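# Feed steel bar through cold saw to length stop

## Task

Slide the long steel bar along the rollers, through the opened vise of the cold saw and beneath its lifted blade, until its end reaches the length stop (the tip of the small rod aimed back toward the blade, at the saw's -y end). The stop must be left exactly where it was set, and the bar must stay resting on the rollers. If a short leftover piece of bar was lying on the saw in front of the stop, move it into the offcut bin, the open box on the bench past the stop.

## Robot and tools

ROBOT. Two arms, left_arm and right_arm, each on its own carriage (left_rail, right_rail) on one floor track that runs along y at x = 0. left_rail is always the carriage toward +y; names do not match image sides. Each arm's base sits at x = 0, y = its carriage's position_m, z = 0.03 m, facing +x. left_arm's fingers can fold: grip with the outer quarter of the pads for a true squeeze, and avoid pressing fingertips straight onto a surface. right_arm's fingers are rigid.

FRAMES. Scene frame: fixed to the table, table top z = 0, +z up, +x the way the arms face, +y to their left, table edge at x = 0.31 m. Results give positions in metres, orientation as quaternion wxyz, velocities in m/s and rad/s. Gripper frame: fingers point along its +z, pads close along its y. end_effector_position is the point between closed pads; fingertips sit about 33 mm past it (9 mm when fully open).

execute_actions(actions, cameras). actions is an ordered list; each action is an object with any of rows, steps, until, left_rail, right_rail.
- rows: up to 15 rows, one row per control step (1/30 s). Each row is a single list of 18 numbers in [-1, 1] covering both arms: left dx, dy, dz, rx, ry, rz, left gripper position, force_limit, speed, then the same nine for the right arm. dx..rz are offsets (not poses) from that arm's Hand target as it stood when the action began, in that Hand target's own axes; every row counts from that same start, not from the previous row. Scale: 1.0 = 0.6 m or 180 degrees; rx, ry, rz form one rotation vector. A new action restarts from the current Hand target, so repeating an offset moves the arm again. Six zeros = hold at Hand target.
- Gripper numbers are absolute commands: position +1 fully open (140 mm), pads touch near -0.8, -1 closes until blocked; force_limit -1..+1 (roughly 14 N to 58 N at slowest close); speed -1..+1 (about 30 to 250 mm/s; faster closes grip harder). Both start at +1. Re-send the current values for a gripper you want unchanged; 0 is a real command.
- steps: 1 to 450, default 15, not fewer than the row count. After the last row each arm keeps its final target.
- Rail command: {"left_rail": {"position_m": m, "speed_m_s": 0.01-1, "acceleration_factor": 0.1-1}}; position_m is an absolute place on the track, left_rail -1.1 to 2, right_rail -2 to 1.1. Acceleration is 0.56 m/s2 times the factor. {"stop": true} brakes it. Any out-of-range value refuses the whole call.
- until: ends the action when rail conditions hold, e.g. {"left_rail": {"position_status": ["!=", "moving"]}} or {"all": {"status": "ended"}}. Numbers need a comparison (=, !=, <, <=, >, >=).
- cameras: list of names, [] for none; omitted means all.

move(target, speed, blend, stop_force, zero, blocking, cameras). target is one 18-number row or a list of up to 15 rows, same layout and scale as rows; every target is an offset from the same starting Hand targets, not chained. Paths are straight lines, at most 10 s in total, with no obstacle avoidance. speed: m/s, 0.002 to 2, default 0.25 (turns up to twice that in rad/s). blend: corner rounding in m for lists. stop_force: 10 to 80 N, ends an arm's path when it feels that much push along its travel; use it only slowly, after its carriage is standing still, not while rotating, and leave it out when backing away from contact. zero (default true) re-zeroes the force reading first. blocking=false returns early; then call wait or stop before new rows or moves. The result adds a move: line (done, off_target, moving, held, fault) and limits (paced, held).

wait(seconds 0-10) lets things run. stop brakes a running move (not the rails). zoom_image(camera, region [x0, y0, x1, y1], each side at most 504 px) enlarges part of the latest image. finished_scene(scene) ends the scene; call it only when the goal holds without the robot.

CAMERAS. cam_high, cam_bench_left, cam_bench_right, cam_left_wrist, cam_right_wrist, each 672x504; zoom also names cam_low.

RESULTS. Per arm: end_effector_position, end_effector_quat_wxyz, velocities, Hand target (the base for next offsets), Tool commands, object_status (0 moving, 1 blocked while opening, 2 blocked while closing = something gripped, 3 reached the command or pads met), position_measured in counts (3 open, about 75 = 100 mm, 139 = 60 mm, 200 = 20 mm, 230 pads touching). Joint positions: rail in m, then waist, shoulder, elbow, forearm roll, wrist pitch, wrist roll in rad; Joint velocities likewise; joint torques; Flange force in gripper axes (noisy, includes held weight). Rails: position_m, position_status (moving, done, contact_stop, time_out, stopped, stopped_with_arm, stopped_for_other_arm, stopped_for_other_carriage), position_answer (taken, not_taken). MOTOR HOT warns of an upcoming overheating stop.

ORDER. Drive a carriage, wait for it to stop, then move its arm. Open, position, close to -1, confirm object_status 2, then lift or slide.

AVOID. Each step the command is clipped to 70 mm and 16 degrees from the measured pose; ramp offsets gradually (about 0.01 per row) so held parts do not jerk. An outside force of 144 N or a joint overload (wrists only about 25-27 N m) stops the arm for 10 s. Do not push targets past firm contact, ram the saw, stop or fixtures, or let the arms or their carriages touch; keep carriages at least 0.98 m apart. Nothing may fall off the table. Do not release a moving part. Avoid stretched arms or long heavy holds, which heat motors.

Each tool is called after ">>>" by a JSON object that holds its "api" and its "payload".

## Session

Scene 1 done. On to scene 2.

>>> {"api": "execute_actions", "payload": {"actions": []}}

>>> {"api": "zoom_image", "payload": {"camera": "cam_bench_right", "region": [230, 190, 430, 340]}}

>>> {"api": "zoom_image", "payload": {"camera": "cam_bench_right", "region": [240, 240, 340, 315]}}

Scene clock: 0.00 s.
left_arm: end_effector_position=(+0.6600, +1.9368, +0.4937) position_measured=3 object_status=3 end_effector_quat_wxyz=(+0.000, +1.000, +0.000, +0.000) | right_arm: end_effector_position=(+0.6600, -0.8969, +0.4937) position_measured=3 object_status=3 end_effector_quat_wxyz=(+0.000, +1.000, +0.000, +0.000)
Joint positions: left_arm=[1.937 -0.053 0.164 1.35 0 1.628 1.518] | right_arm=[-0.896 -0.053 0.164 1.35 0 1.628 1.518]
Joint velocities: within noise
Joint torques (N m): no reading
Flange force (N): no reading
Hand target: left_arm +0.6600, +1.9368, +0.4937; +0.000, +1.000, +0.000, +0.000 | right_arm +0.6600, -0.8969, +0.4937; +0.000, +1.000, +0.000, +0.000
Tool commands: left_gripper/position=+1.0 left_gripper/force_limit=+1.0 left_gripper/speed=+1.0 right_gripper/position=+1.0 right_gripper/force_limit=+1.0 right_gripper/speed=+1.0
left_rail: position_m=1.937 position_status=done
right_rail: position_m=-0.896 position_status=done

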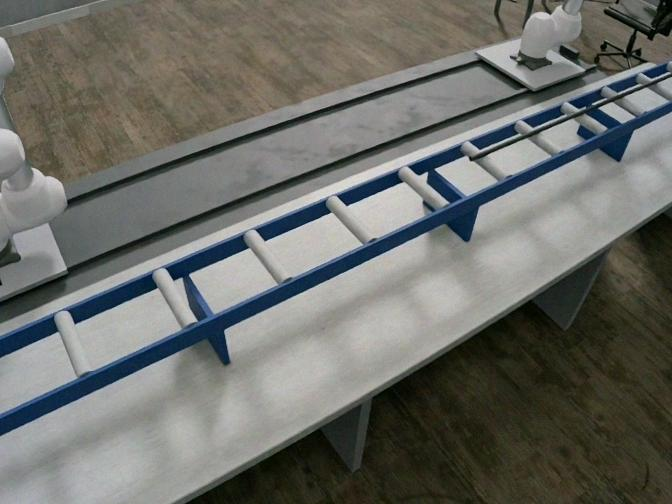

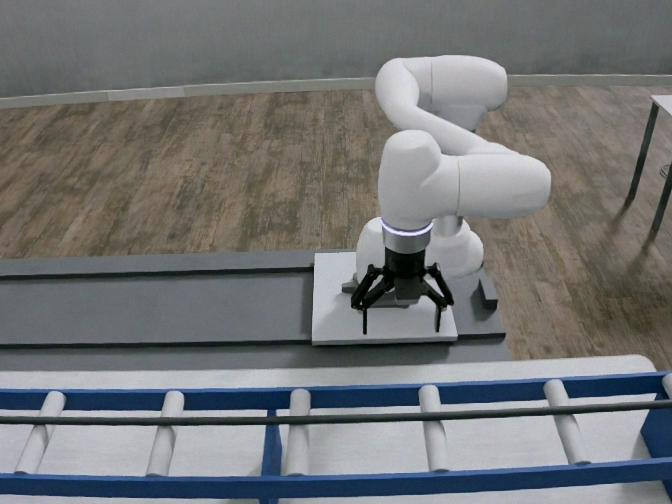

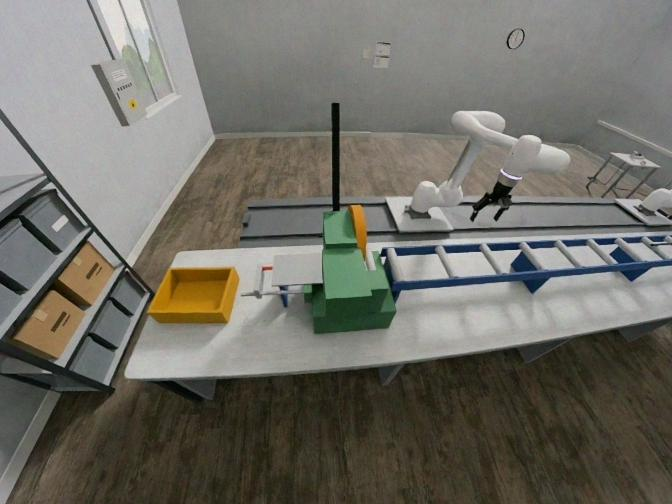

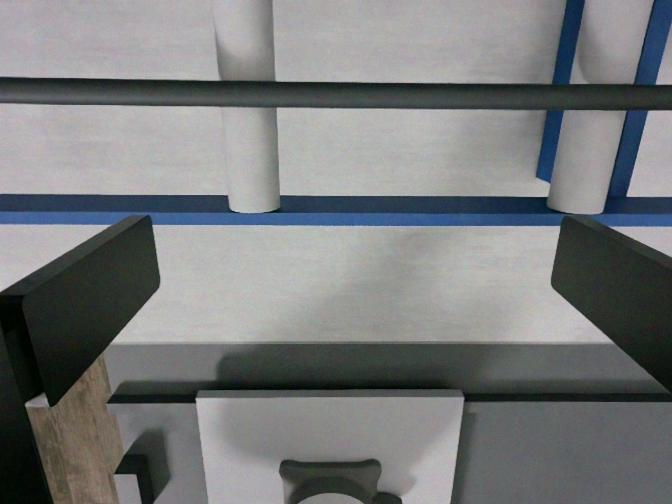

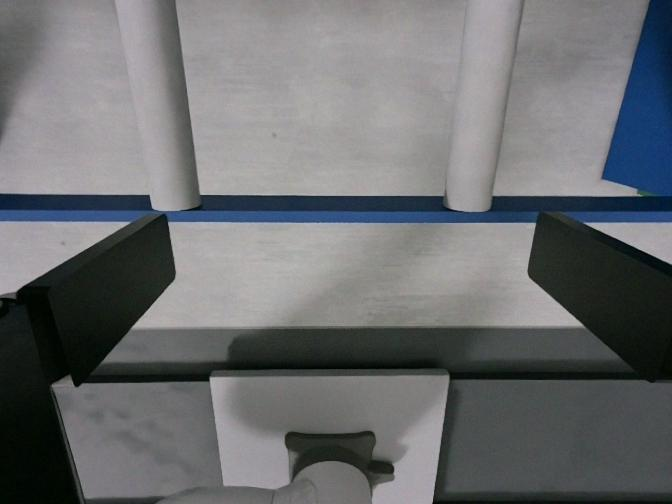

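Scaled by 2.520 from the camera's 672x504 image, which has a finer 960x720 frame.

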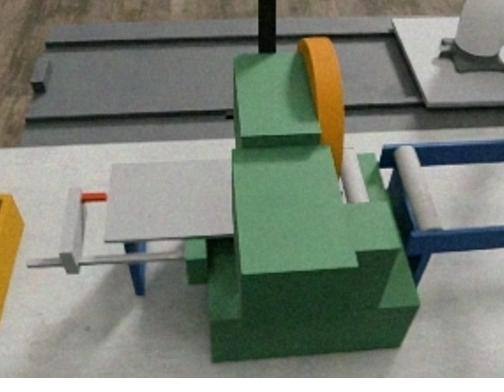

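Scaled by 5.040 from the camera's 672x504 image, which has a finer 960x720 frame.

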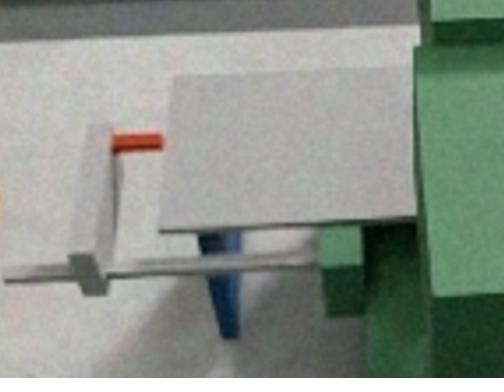

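>>> {"api": "move", "payload": {"target": [[0.05,0,0,0,0,-0.25,-0.1,-1,1,-0.35,0.75,-0.42,0,0,0.25,1,1,1],[0.065,0,0.1,0,0,-0.5,-0.1,-1,1,-1,0.95,-0.42,0,0,0.5,1,1,1]], "blend": [0.1,0], "speed": 0.4, "cameras": []}}

>>> {"api": "execute_actions", "payload": {"actions": [{"right_rail":{"position_m":-1.95,"speed_m_s":0.5},"left_rail":{"position_m":1.65,"speed_m_s":0.3},"steps":250,"until":{"all":{"status":"ended"}}}]}}

>>> {"api": "zoom_image", "payload": {"camera": "cam_left_wrist", "region": [200, 180, 500, 405]}}

Scene clock: 29.70 s.
left_arm: end_effector_position=(+0.6990, +1.9368, +0.4336) position_measured=141 object_status=3 end_effector_quat_wxyz=(+0.000, +0.707, +0.707, +0.000) | right_arm: end_effector_position=(+0.0600, -1.4669, +0.7457) position_measured=3 object_status=3 end_effector_quat_wxyz=(+0.000, +0.707, -0.707, +0.000)
Joint positions: left_arm=[1.937 -0.05 0.227 1.38 0 1.534 -0.05] | right_arm=[-0.896 -1.526 0.146 0.896 0 2.1 1.615]
Joint torques (N m): left_arm=[0.2 -59.44 -41.99 4.19 0.08 -0.39] | right_arm=[1.28 -47.61 -36.09 3.65 0.11 0.5]
Flange force (N): left_arm=[0.1 -9.9 -1.2] | right_arm=[-6.3 3.6 3.1]
Hand target: left_arm +0.6990, +1.9368, +0.4337; +0.000, +0.707, +0.707, +0.000 | right_arm +0.0600, -1.4669, +0.7457; +0.000, +0.707, -0.707, +0.000
Off the commanded pose: left_arm 0.000 m, 0 deg | right_arm 0.000 m, 0 deg.
left_rail: position_m=1.937 position_status=done
right_rail: position_m=-0.896 position_status=done
move: done
No camera images: "cameras" was empty.

Scene clock: 32.93 s.
left_arm: end_effector_position=(+0.6990, +1.6495, +0.4336) position_measured=141 object_status=3 end_effector_quat_wxyz=(+0.000, +0.707, +0.707, +0.000) | right_arm: end_effector_position=(+0.0599, -2.5205, +0.7457) position_measured=3 object_status=3 end_effector_quat_wxyz=(+0.000, +0.707, -0.707, +0.000)
Joint positions: left_arm=[1.65 -0.05 0.227 1.38 0 1.534 -0.05] | right_arm=[-1.95 -1.526 0.146 0.896 0 2.1 1.615]
Joint torques (N m): left_arm=[-0.59 -59.8 -42 4.18 0.06 -0.38] | right_arm=[1.18 -48.13 -35.94 3.64 0.12 0.47]
Flange force (N): left_arm=[1.5 -9.5 -1.3] | right_arm=[-5.4 3.3 1.9]
Hand target: left_arm +0.6990, +1.6495, +0.4337; +0.000, +0.707, +0.707, +0.000 | right_arm +0.0600, -2.5205, +0.7457; +0.000, +0.707, -0.707, +0.000
Tool commands: left_gripper/position=-0.1 left_gripper/force_limit=-1.0 left_gripper/speed=+1.0 right_gripper/position=+1.0 right_gripper/force_limit=+1.0 right_gripper/speed=+1.0
Off the commanded pose: left_arm 0.000 m, 0 deg | right_arm 0.000 m, 0 deg.
left_rail: position_m=1.650 speed_m_s=0.30 position_status=done
right_rail: position_m=-1.950 speed_m_s=0.50 position_status=done

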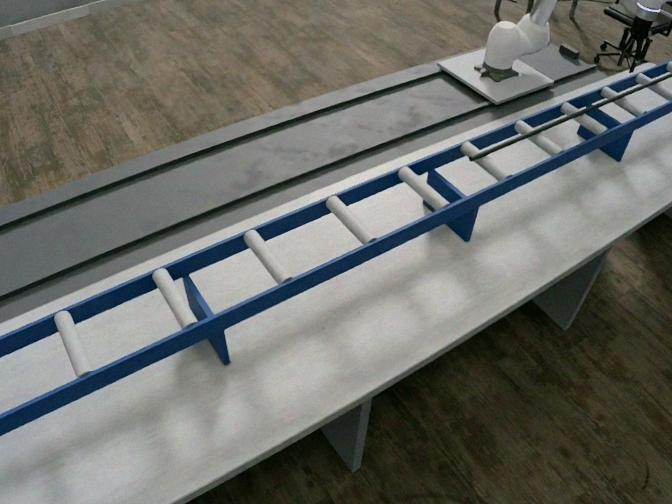

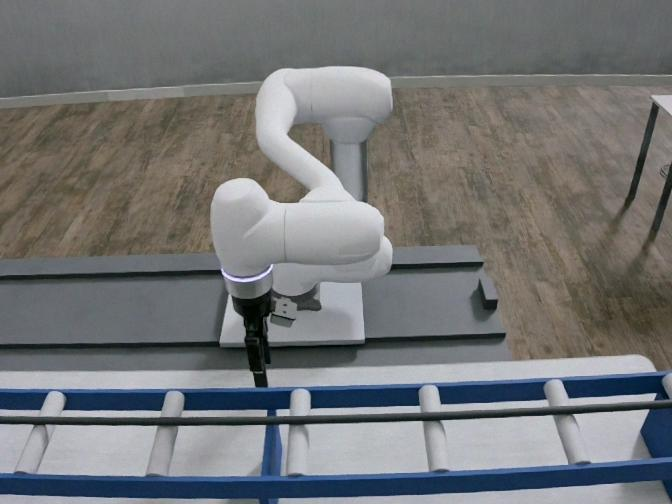

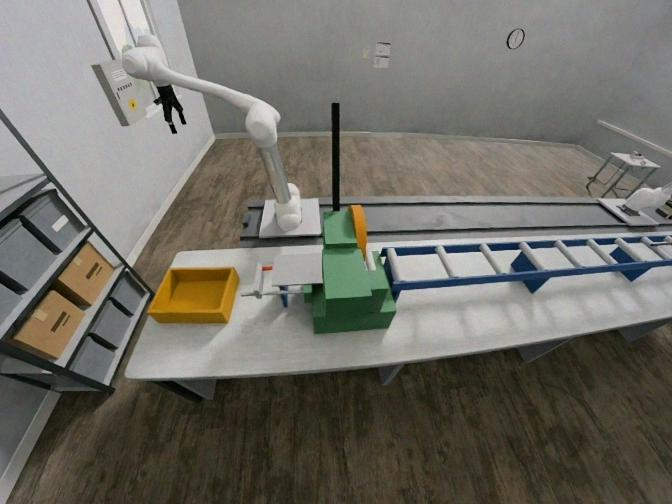

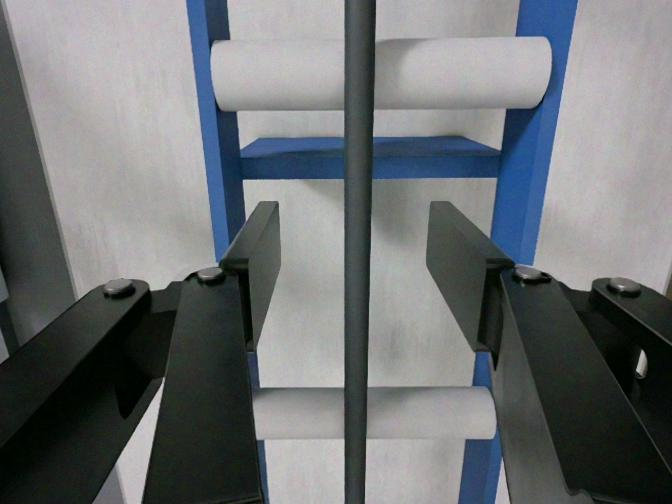

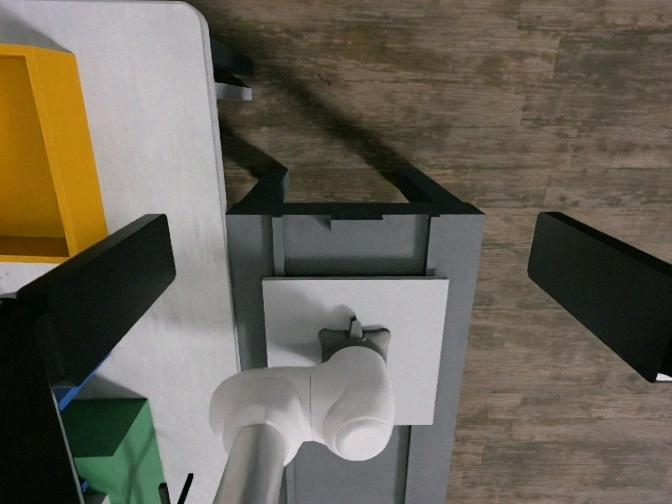

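Scaled by 1.680 from the camera's 672x504 image, which has a finer 960x720 frame.

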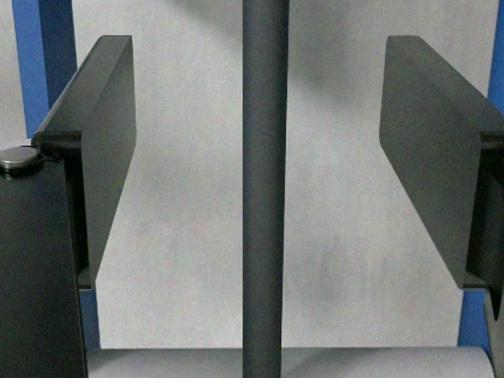

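>>> {"api": "move", "payload": {"target": [-0.05,0.002,0.245,0,0,0,-0.1,-1,1,0,0,0,0,0,0,1,1,1], "speed": 0.1, "stop_force": 15, "cameras": ["cam_left_wrist","cam_bench_left"]}}

>>> {"api": "zoom_image", "payload": {"camera": "cam_bench_left", "region": [180, 360, 340, 480]}}

Scene clock: 44.57 s.
left_arm: end_effector_position=(+0.7002, +1.6195, +0.2867) position_measured=141 object_status=3 end_effector_quat_wxyz=(+0.000, +0.707, +0.707, +0.000) | right_arm: end_effector_position=(+0.0600, -2.5205, +0.7457) position_measured=3 object_status=3 end_effector_quat_wxyz=(+0.000, +0.707, -0.707, +0.000)
Joint positions: left_arm=[1.65 -0.093 0.269 1.594 0 1.279 -0.093] | right_arm=[-1.95 -1.526 0.146 0.896 0 2.1 1.615]
Joint torques (N m): left_arm=[-0.37 -62.1 -40.2 4.01 0.08 -0.37] | right_arm=[1.36 -47.86 -36.02 3.65 0.17 0.5]
Flange force (N): left_arm=[1.4 -8.9 -3.6] | right_arm=[-6.4 3.9 2.6]
Hand target: left_arm +0.7002, +1.6195, +0.2867; +0.000, +0.707, +0.707, +0.000 | right_arm +0.0600, -2.5205, +0.7457; +0.000, +0.707, -0.707, +0.000
Off the commanded pose: left_arm 0.000 m, 0 deg | right_arm 0.000 m, 0 deg.
left_rail: position_m=1.650 speed_m_s=0.30 position_status=done
right_rail: position_m=-1.950 speed_m_s=0.50 position_status=done
move: done
Images, in order (width x height): cam_bench_left 672x504, cam_left_wrist 672x504.

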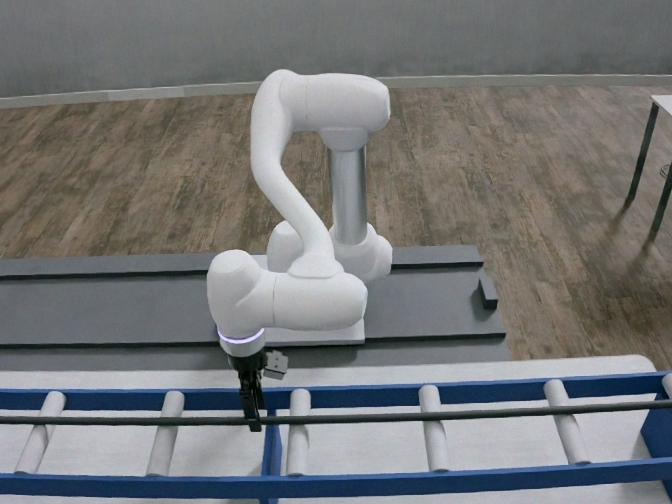

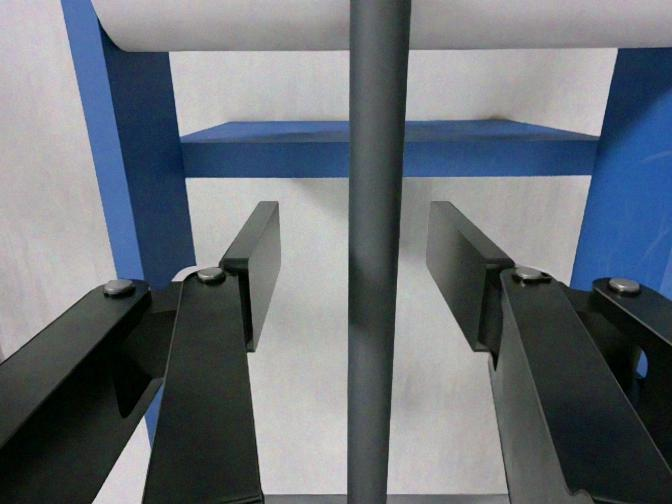

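Scaled by 3.150 from the camera's 672x504 image, which has a finer 960x720 frame.

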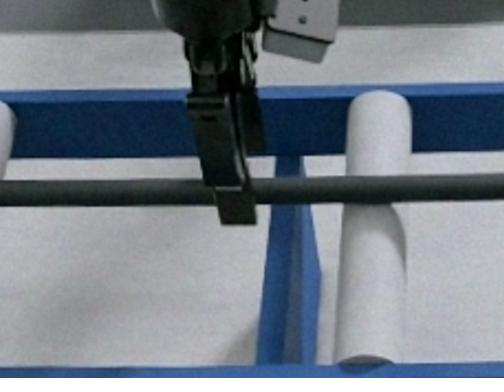

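>>> {"api": "move", "payload": {"target": [0,0.0155,0.0,0,0,0,-0.1,-1,1,0,0,0,0,0,0,1,1,1], "cameras": [], "speed": 0.05}}

>>> {"api": "execute_actions", "payload": {"actions": [{"rows":[[0,0,0,0,0,0,-1,0.5,-1,0,0,0,0,0,0,1,1,1]],"steps":80}], "cameras": []}}

>>> {"api": "move", "payload": {"target": [0,0.012,-0.0083,0,0,0,-1,0.5,-1,0,0,0,0,0,0,1,1,1], "cameras": ["cam_left_wrist"], "speed": 0.03}}

Scene clock: 60.40 s.
left_arm: end_effector_position=(+0.7095, +1.6195, +0.2867) position_measured=141 object_status=3 end_effector_quat_wxyz=(+0.000, +0.707, +0.707, +0.000) | right_arm: end_effector_position=(+0.0600, -2.5205, +0.7457) position_measured=3 object_status=3 end_effector_quat_wxyz=(+0.000, +0.707, -0.707, +0.000)
Joint positions: left_arm=[1.65 -0.092 0.283 1.575 0 1.283 -0.092] | right_arm=[-1.95 -1.526 0.146 0.896 0 2.1 1.615]
Joint torques (N m): left_arm=[-0.66 -63.38 -40.42 4.03 0.11 -0.38] | right_arm=[1.17 -48.23 -35.99 3.63 0.12 0.48]
Flange force (N): left_arm=[1.6 -9.5 -3.4] | right_arm=[-4.9 3.4 2.1]
Hand target: left_arm +0.7095, +1.6195, +0.2867; +0.000, +0.707, +0.707, +0.000 | right_arm +0.0600, -2.5205, +0.7457; +0.000, +0.707, -0.707, +0.000
Off the commanded pose: left_arm 0.000 m, 0 deg | right_arm 0.000 m, 0 deg.
left_rail: position_m=1.650 speed_m_s=0.30 position_status=done
right_rail: position_m=-1.950 speed_m_s=0.50 position_status=done
move: done
No camera images: "cameras" was empty.

Scene clock: 63.27 s.
left_arm: end_effector_position=(+0.7095, +1.6195, +0.2867) position_measured=203 object_status=2 end_effector_quat_wxyz=(+0.000, +0.707, +0.707, +0.000) | right_arm: end_effector_position=(+0.0600, -2.5205, +0.7457) position_measured=3 object_status=3 end_effector_quat_wxyz=(+0.000, +0.707, -0.707, +0.000)
Joint positions: left_arm=[1.65 -0.092 0.283 1.575 0 1.283 -0.092] | right_arm=[-1.95 -1.526 0.146 0.896 0 2.1 1.615]
Joint torques (N m): left_arm=[-0.76 -56.99 -38.03 4.33 -1.73 0.04] | right_arm=[1.08 -47.89 -35.98 3.63 0.09 0.5]
Flange force (N): left_arm=[1.6 -13.9 -12.6] | right_arm=[-5.4 3.4 2.3]
Hand target: left_arm +0.7095, +1.6195, +0.2867; +0.000, +0.707, +0.707, +0.000 | right_arm +0.0600, -2.5205, +0.7457; +0.000, +0.707, -0.707, +0.000
Off the commanded pose: left_arm 0.000 m, 0 deg | right_arm 0.000 m, 0 deg.
left_rail: position_m=1.650 speed_m_s=0.30 position_status=done
right_rail: position_m=-1.950 speed_m_s=0.50 position_status=done
No camera images: "cameras" was empty.

Scene clock: 64.00 s.
left_arm: end_effector_position=(+0.7167, +1.6195, +0.2916) position_measured=203 object_status=2 end_effector_quat_wxyz=(+0.000, +0.707, +0.707, +0.000) | right_arm: end_effector_position=(+0.0600, -2.5205, +0.7457) position_measured=3 object_status=3 end_effector_quat_wxyz=(+0.000, +0.707, -0.707, +0.000)
Joint positions: left_arm=[1.65 -0.091 0.292 1.554 0 1.295 -0.091] | right_arm=[-1.95 -1.526 0.146 0.896 0 2.1 1.615]
Joint torques (N m): left_arm=[-0.72 -87.44 -59.12 4.22 -0.42 0.19] | right_arm=[1.27 -47.82 -36.06 3.62 0.1 0.53]
Flange force (N): left_arm=[1.4 -12.1 29.6] | right_arm=[-5.8 3.9 2.7]
Hand target: left_arm +0.7167, +1.6195, +0.2916; +0.000, +0.707, +0.707, +0.000 | right_arm +0.0600, -2.5205, +0.7457; +0.000, +0.707, -0.707, +0.000
Off the commanded pose: left_arm 0.000 m, 0 deg | right_arm 0.000 m, 0 deg.
left_rail: position_m=1.650 speed_m_s=0.30 position_status=done
right_rail: position_m=-1.950 speed_m_s=0.50 position_status=done
move: done
Images, in order (width x height): cam_left_wrist 672x504.

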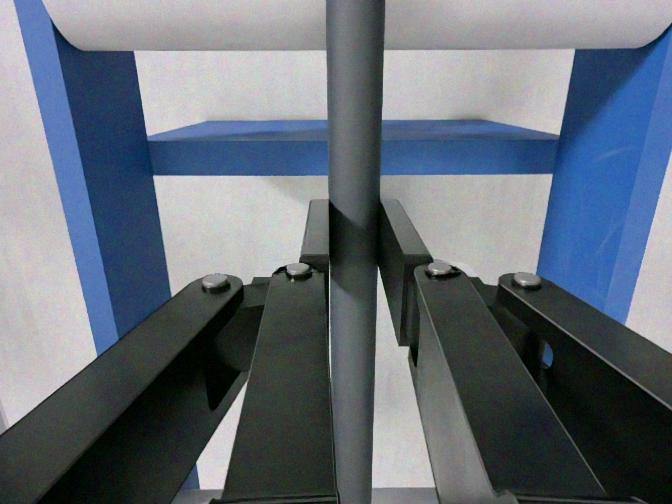

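>>> {"api": "execute_actions", "payload": {"actions": [{"left_rail":{"position_m":-0.45,"speed_m_s":0.4,"acceleration_factor":0.3},"steps":400,"until":{"left_rail":{"position_status":["!=","moving"]}}}], "cameras": ["cam_bench_right","cam_left_wrist"]}}

>>> {"api": "zoom_image", "payload": {"camera": "cam_bench_right", "region": [340, 210, 460, 300]}}

Scene clock: 79.67 s.
left_arm: end_effector_position=(+0.7167, -0.4805, +0.2916) position_measured=203 object_status=2 end_effector_quat_wxyz=(+0.000, +0.707, +0.707, +0.000) | right_arm: end_effector_position=(+0.0600, -2.5205, +0.7457) position_measured=3 object_status=3 end_effector_quat_wxyz=(+0.000, +0.707, -0.707, +0.000)
Joint positions: left_arm=[-0.45 -0.091 0.292 1.554 0 1.295 -0.091] | right_arm=[-1.95 -1.526 0.146 0.896 0 2.1 1.615]
Joint torques (N m): left_arm=[-0.97 -75.63 -49.75 4.18 -0.12 0.11] | right_arm=[1.41 -47.99 -36.02 3.62 0.1 0.49]
Flange force (N): left_arm=[1.4 -11.1 13.0] | right_arm=[-5.2 4.0 2.3]
Hand target: left_arm +0.7167, -0.4805, +0.2916; +0.000, +0.707, +0.707, +0.000 | right_arm +0.0600, -2.5205, +0.7457; +0.000, +0.707, -0.707, +0.000
Tool commands: left_gripper/position=-1.0 left_gripper/force_limit=+0.5 left_gripper/speed=-1.0 right_gripper/position=+1.0 right_gripper/force_limit=+1.0 right_gripper/speed=+1.0
Off the commanded pose: left_arm 0.000 m, 0 deg | right_arm 0.000 m, 0 deg.
left_rail: position_m=-0.450 speed_m_s=0.40 position_status=done
right_rail: position_m=-1.950 speed_m_s=0.50 position_status=done
Images, in order (width x height): cam_bench_right 672x504, cam_left_wrist 672x504.

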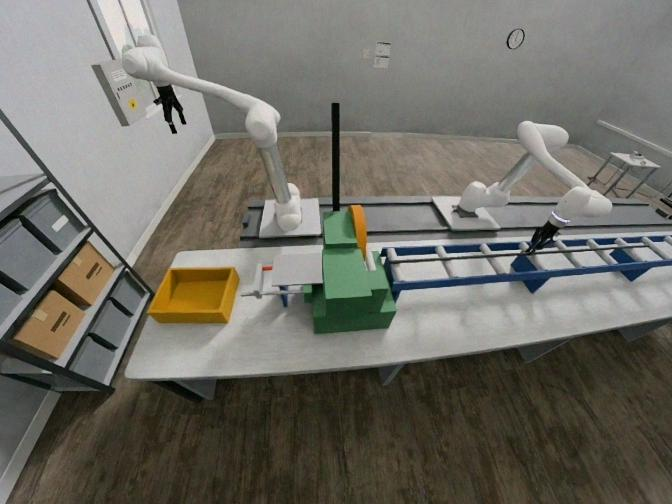

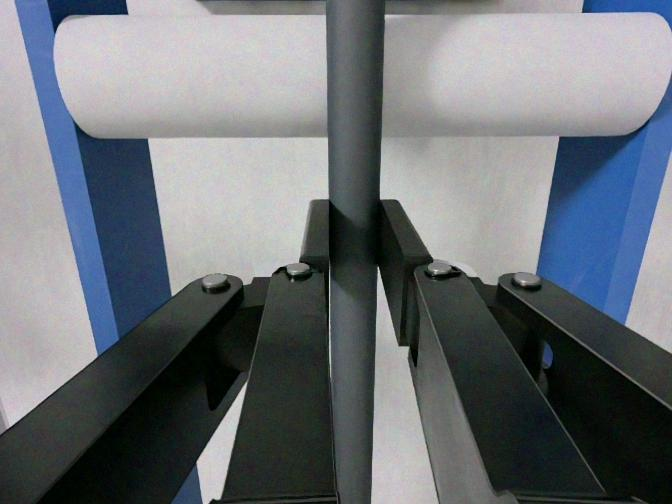

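Scaled by 4.200 from the camera's 672x504 image, which has a finer 960x720 frame.

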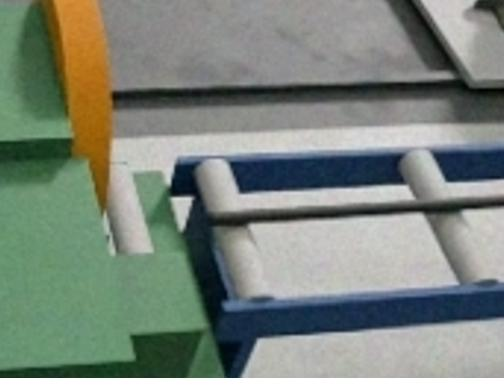

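>>> {"api": "move", "payload": {"target": [-0.5,0,0,0,0,0,-1,0.5,-1,0,0,0,0,0,0,1,1,1], "speed": 0.1, "stop_force": 20, "cameras": []}}

>>> {"api": "execute_actions", "payload": {"actions": [{"left_rail":{"position_m":-0.6,"speed_m_s":0.08,"acceleration_factor":0.3},"steps":300,"until":{"left_rail":{"position_status":["!=","moving"]}}}], "cameras": ["cam_bench_right"]}}

>>> {"api": "zoom_image", "payload": {"camera": "cam_bench_right", "region": [240, 240, 340, 315]}}

Scene clock: 92.70 s.
left_arm: end_effector_position=(+0.7167, -0.7805, +0.2916) position_measured=203 object_status=2 end_effector_quat_wxyz=(+0.000, +0.707, +0.707, +0.000) | right_arm: end_effector_position=(+0.0600, -2.5205, +0.7457) position_measured=3 object_status=3 end_effector_quat_wxyz=(+0.000, +0.707, -0.707, +0.000)
Joint positions: left_arm=[-0.45 -0.476 0.405 1.397 0 1.339 -0.476] | right_arm=[-1.95 -1.526 0.146 0.896 0 2.1 1.615]
Joint torques (N m): left_arm=[-0.9 -78.79 -43.83 4.36 -0.29 0.2] | right_arm=[1.25 -48.17 -35.98 3.61 0.12 0.49]
Flange force (N): left_arm=[5.8 -10.4 1.0] | right_arm=[-4.6 3.7 2.1]
Hand target: left_arm +0.7167, -0.7805, +0.2916; +0.000, +0.707, +0.707, +0.000 | right_arm +0.0600, -2.5205, +0.7457; +0.000, +0.707, -0.707, +0.000
Off the commanded pose: left_arm 0.000 m, 0 deg | right_arm 0.000 m, 0 deg.
left_rail: position_m=-0.450 speed_m_s=0.40 position_status=done
right_rail: position_m=-1.950 speed_m_s=0.50 position_status=done
move: done
No camera images: "cameras" was empty.

Scene clock: 95.27 s.
left_arm: end_effector_position=(+0.7167, -0.9305, +0.2916) position_measured=203 object_status=2 end_effector_quat_wxyz=(+0.000, +0.707, +0.707, +0.000) | right_arm: end_effector_position=(+0.0600, -2.5205, +0.7457) position_measured=3 object_status=3 end_effector_quat_wxyz=(+0.000, +0.707, -0.707, +0.000)
Joint positions: left_arm=[-0.6 -0.476 0.405 1.397 0 1.339 -0.476] | right_arm=[-1.95 -1.526 0.146 0.896 0 2.1 1.615]
Joint torques (N m): left_arm=[-0.95 -80.25 -44.63 4.21 -0.21 0.22] | right_arm=[1.1 -47.98 -36.09 3.63 0.13 0.47]
Flange force (N): left_arm=[5.4 -9.8 2.9] | right_arm=[-6.0 3.3 2.6]
Hand target: left_arm +0.7167, -0.9305, +0.2916; +0.000, +0.707, +0.707, +0.000 | right_arm +0.0600, -2.5205, +0.7457; +0.000, +0.707, -0.707, +0.000
Tool commands: left_gripper/position=-1.0 left_gripper/force_limit=+0.5 left_gripper/speed=-1.0 right_gripper/position=+1.0 right_gripper/force_limit=+1.0 right_gripper/speed=+1.0
Off the commanded pose: left_arm 0.000 m, 0 deg | right_arm 0.000 m, 0 deg.
left_rail: position_m=-0.600 speed_m_s=0.08 position_status=done
right_rail: position_m=-1.950 speed_m_s=0.50 position_status=done
Images, in order (width x height): cam_bench_right 672x504.

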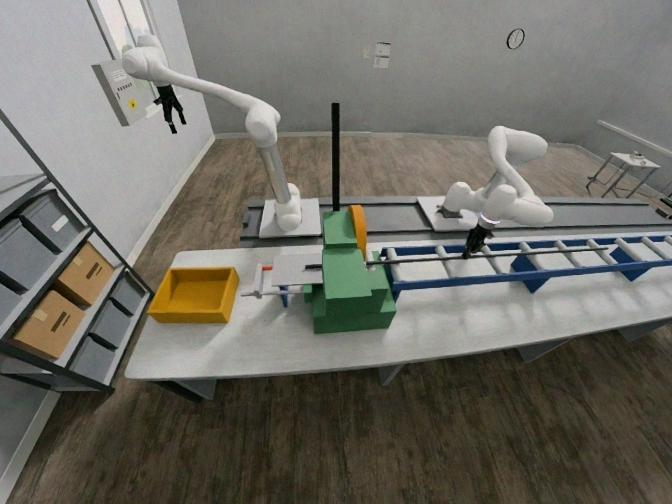

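Scaled by 5.040 from the camera's 672x504 image, which has a finer 960x720 frame.

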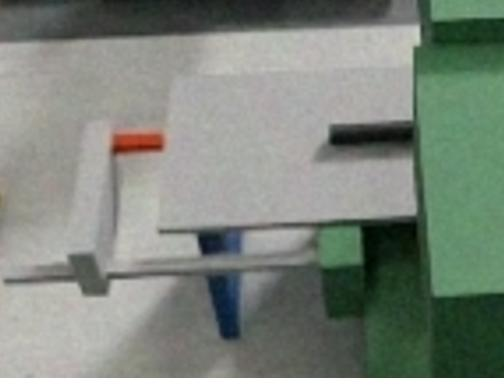

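>>> {"api": "execute_actions", "payload": {"actions": [{"left_rail":{"position_m":-0.745,"speed_m_s":0.08,"acceleration_factor":0.3},"steps":300,"until":{"left_rail":{"position_status":["!=","moving"]}}}], "cameras": ["cam_bench_right"]}}

>>> {"api": "zoom_image", "payload": {"camera": "cam_bench_right", "region": [240, 240, 340, 315]}}

Scene clock: 104.43 s.
left_arm: end_effector_position=(+0.7167, -1.0755, +0.2916) position_measured=203 object_status=2 end_effector_quat_wxyz=(+0.000, +0.707, +0.707, +0.000) | right_arm: end_effector_position=(+0.0600, -2.5205, +0.7457) position_measured=3 object_status=3 end_effector_quat_wxyz=(+0.000, +0.707, -0.707, +0.000)
Joint positions: left_arm=[-0.745 -0.476 0.405 1.397 0 1.339 -0.476] | right_arm=[-1.95 -1.526 0.146 0.896 0 2.1 1.615]
Joint torques (N m): left_arm=[-5.25 -81.49 -45.86 2.43 -0.34 0.2] | right_arm=[1.31 -47.94 -36.22 3.62 0.07 0.51]
Flange force (N): left_arm=[10.9 -8.0 4.7] | right_arm=[-5.8 3.8 3.0]
Hand target: left_arm +0.7167, -1.0755, +0.2916; +0.000, +0.707, +0.707, +0.000 | right_arm +0.0600, -2.5205, +0.7457; +0.000, +0.707, -0.707, +0.000
Tool commands: left_gripper/position=-1.0 left_gripper/force_limit=+0.5 left_gripper/speed=-1.0 right_gripper/position=+1.0 right_gripper/force_limit=+1.0 right_gripper/speed=+1.0
Off the commanded pose: left_arm 0.000 m, 0 deg | right_arm 0.000 m, 0 deg.
left_rail: position_m=-0.745 speed_m_s=0.08 position_status=done
right_rail: position_m=-1.950 speed_m_s=0.50 position_status=done
Images, in order (width x height): cam_bench_right 672x504.

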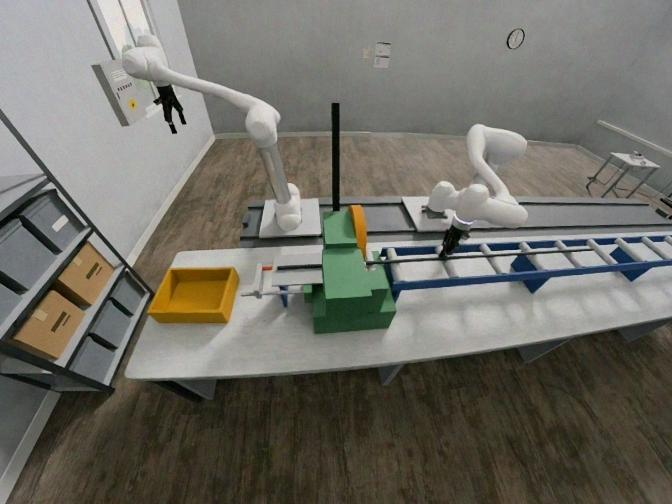

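Scaled by 5.040 from the camera's 672x504 image, which has a finer 960x720 frame.

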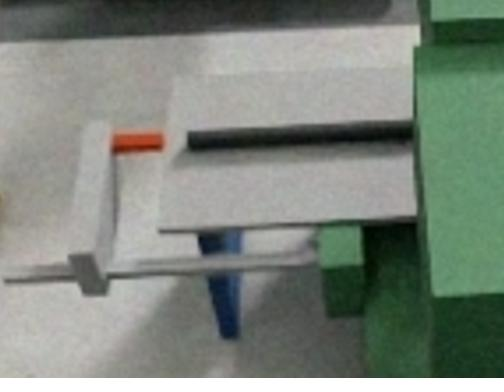

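>>> {"api": "move", "payload": {"target": [0,0,0.008,0,0,0,-1,0.5,-1,0,0,0,0,0,0,1,1,1], "speed": 0.03, "cameras": []}}

>>> {"api": "move", "payload": {"target": [-0.07,0,0,0,0,0,-1,0.5,-1,0,0,0,0,0,0,1,1,1], "speed": 0.01, "stop_force": 10, "cameras": ["cam_bench_right"]}}

>>> {"api": "zoom_image", "payload": {"camera": "cam_bench_right", "region": [240, 240, 340, 315]}}

Scene clock: 110.60 s.
left_arm: end_effector_position=(+0.7166, -1.0756, +0.2869) position_measured=203 object_status=2 end_effector_quat_wxyz=(+0.000, +0.707, +0.707, +0.000) | right_arm: end_effector_position=(+0.0600, -2.5205, +0.7457) position_measured=3 object_status=3 end_effector_quat_wxyz=(+0.000, +0.707, -0.707, +0.000)
Joint positions: left_arm=[-0.745 -0.476 0.407 1.403 0 1.332 -0.476] | right_arm=[-1.95 -1.526 0.146 0.896 0 2.1 1.615]
Joint torques (N m): left_arm=[-0.3 -42.34 -19.11 4.95 -1.19 0.26] | right_arm=[1.1 -48.01 -35.97 3.62 0.09 0.5]
Flange force (N): left_arm=[4.9 -11.1 -46.0] | right_arm=[-5.1 3.4 2.1]
Hand target: left_arm +0.7167, -1.0756, +0.2868; +0.000, +0.707, +0.707, +0.000 | right_arm +0.0600, -2.5205, +0.7457; +0.000, +0.707, -0.707, +0.000
Off the commanded pose: left_arm 0.000 m, 0 deg | right_arm 0.000 m, 0 deg.
left_rail: position_m=-0.745 speed_m_s=0.08 position_status=done
right_rail: position_m=-1.950 speed_m_s=0.50 position_status=done
move: done
No camera images: "cameras" was empty.

Scene clock: 113.90 s.
left_arm: end_effector_position=(+0.7167, -1.1023, +0.2868) position_measured=203 object_status=2 end_effector_quat_wxyz=(+0.000, +0.707, +0.707, +0.000) | right_arm: end_effector_position=(+0.0600, -2.5205, +0.7457) position_measured=3 object_status=3 end_effector_quat_wxyz=(+0.000, +0.707, -0.707, +0.000)
Joint positions: left_arm=[-0.745 -0.506 0.426 1.376 0 1.34 -0.506] | right_arm=[-1.95 -1.526 0.146 0.896 0 2.1 1.615]
Joint torques (N m): left_arm=[-11.36 -50.34 -24.84 0.05 -1.92 0.32] | right_arm=[1.07 -47.96 -36.1 3.63 0.11 0.51]
Flange force (N): left_arm=[18.6 -6.5 -37.4] | right_arm=[-6.1 3.3 2.6]
Hand target: left_arm +0.7167, -1.1023, +0.2868; +0.000, +0.707, +0.707, +0.000 (not the last commanded pose) | right_arm +0.0600, -2.5205, +0.7457; +0.000, +0.707, -0.707, +0.000
Off the commanded pose: left_arm 0.015 m, 0 deg | right_arm 0.000 m, 0 deg.
left_rail: position_m=-0.745 speed_m_s=0.08 position_status=done
right_rail: position_m=-1.950 speed_m_s=0.50 position_status=done
move: contact (left_arm)
Images, in order (width x height): cam_bench_right 672x504.

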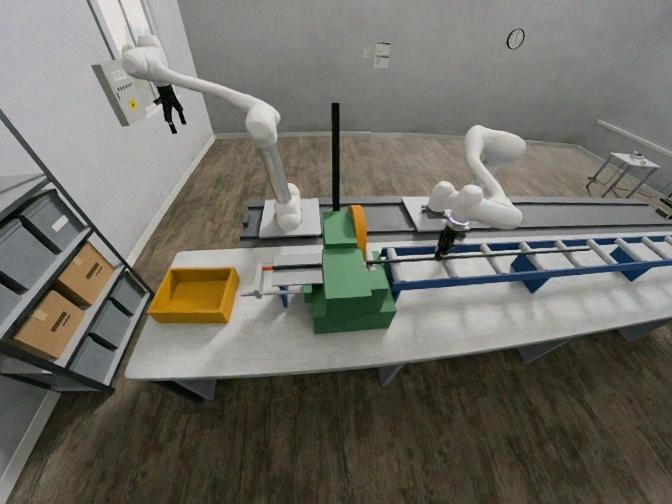

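Scaled by 5.040 from the camera's 672x504 image, which has a finer 960x720 frame.

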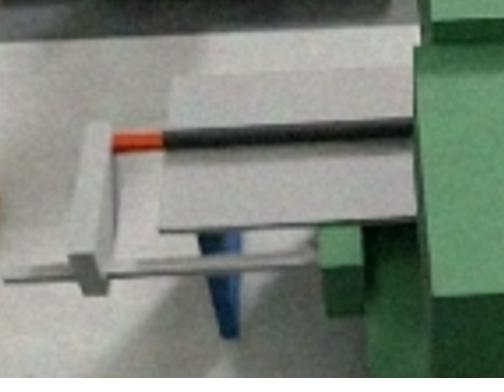

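>>> {"api": "execute_actions", "payload": {"actions": [{"rows":[[0,0,0,0,0,0,-0.1,0.5,-1,0,0,0,0,0,0,1,1,1]],"steps":50}], "cameras": []}}

>>> {"api": "move", "payload": {"target": [0,0,-0.25,0,0,0,-0.1,0.5,-1,0,0,0,0,0,0,1,1,1], "speed": 0.12, "cameras": ["cam_bench_right","cam_left_wrist"]}}

>>> {"api": "zoom_image", "payload": {"camera": "cam_bench_right", "region": [240, 240, 340, 315]}}

Scene clock: 123.63 s.
left_arm: end_effector_position=(+0.7167, -1.1024, +0.2868) position_measured=141 object_status=3 end_effector_quat_wxyz=(+0.000, +0.707, +0.707, +0.000) | right_arm: end_effector_position=(+0.0600, -2.5205, +0.7457) position_measured=3 object_status=3 end_effector_quat_wxyz=(+0.000, +0.707, -0.707, +0.000)
Joint positions: left_arm=[-0.745 -0.506 0.426 1.376 0 1.34 -0.506] | right_arm=[-1.95 -1.526 0.146 0.896 0 2.1 1.615]
Joint torques (N m): left_arm=[-0.6 -77.33 -40.9 4.05 0.11 -0.37] | right_arm=[1.13 -48.02 -36.1 3.63 0.12 0.54]
Flange force (N): left_arm=[6.0 -9.2 -3.4] | right_arm=[-5.6 3.4 2.6]
Hand target: left_arm +0.7167, -1.1024, +0.2868; +0.000, +0.707, +0.707, +0.000 | right_arm +0.0600, -2.5205, +0.7457; +0.000, +0.707, -0.707, +0.000
Off the commanded pose: left_arm 0.000 m, 0 deg | right_arm 0.000 m, 0 deg.
left_rail: position_m=-0.745 speed_m_s=0.08 position_status=done
right_rail: position_m=-1.950 speed_m_s=0.50 position_status=done
No camera images: "cameras" was empty.

Scene clock: 125.23 s.
left_arm: end_effector_position=(+0.7167, -1.1024, +0.4368) position_measured=141 object_status=3 end_effector_quat_wxyz=(+0.000, +0.707, +0.707, +0.000) | right_arm: end_effector_position=(+0.0600, -2.5205, +0.7457) position_measured=3 object_status=3 end_effector_quat_wxyz=(+0.000, +0.707, -0.707, +0.000)
Joint positions: left_arm=[-0.745 -0.506 0.4 1.143 0 1.599 -0.506] | right_arm=[-1.95 -1.526 0.146 0.896 0 2.1 1.615]
Joint torques (N m): left_arm=[-0.23 -75.8 -42 4.2 0.07 -0.38] | right_arm=[0.99 -48.04 -36.07 3.62 0.13 0.51]
Flange force (N): left_arm=[6.3 -10.6 -0.5] | right_arm=[-5.5 3.1 2.6]
Hand target: left_arm +0.7167, -1.1024, +0.4368; +0.000, +0.707, +0.707, +0.000 | right_arm +0.0600, -2.5205, +0.7457; +0.000, +0.707, -0.707, +0.000
Off the commanded pose: left_arm 0.000 m, 0 deg | right_arm 0.000 m, 0 deg.
left_rail: position_m=-0.745 speed_m_s=0.08 position_status=done
right_rail: position_m=-1.950 speed_m_s=0.50 position_status=done
move: done
Images, in order (width x height): cam_bench_right 672x504, cam_left_wrist 672x504.

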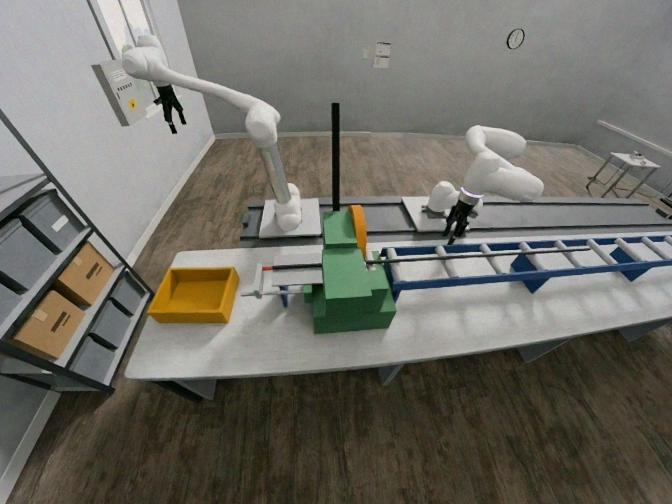

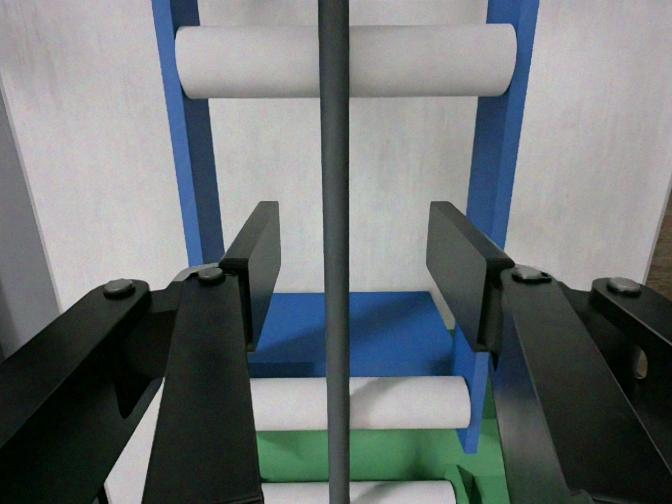

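Scaled by 5.040 from the camera's 672x504 image, which has a finer 960x720 frame.

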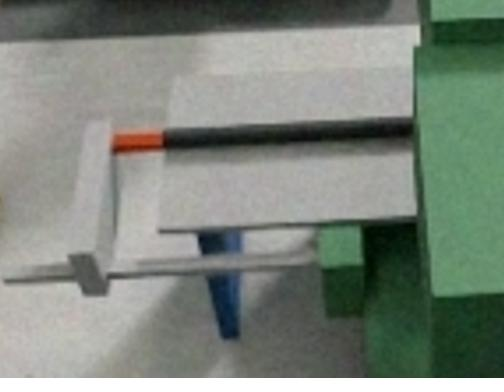

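>>> {"api": "finished_scene", "payload": {"scene": 2}}

The scene is finished: the task was done.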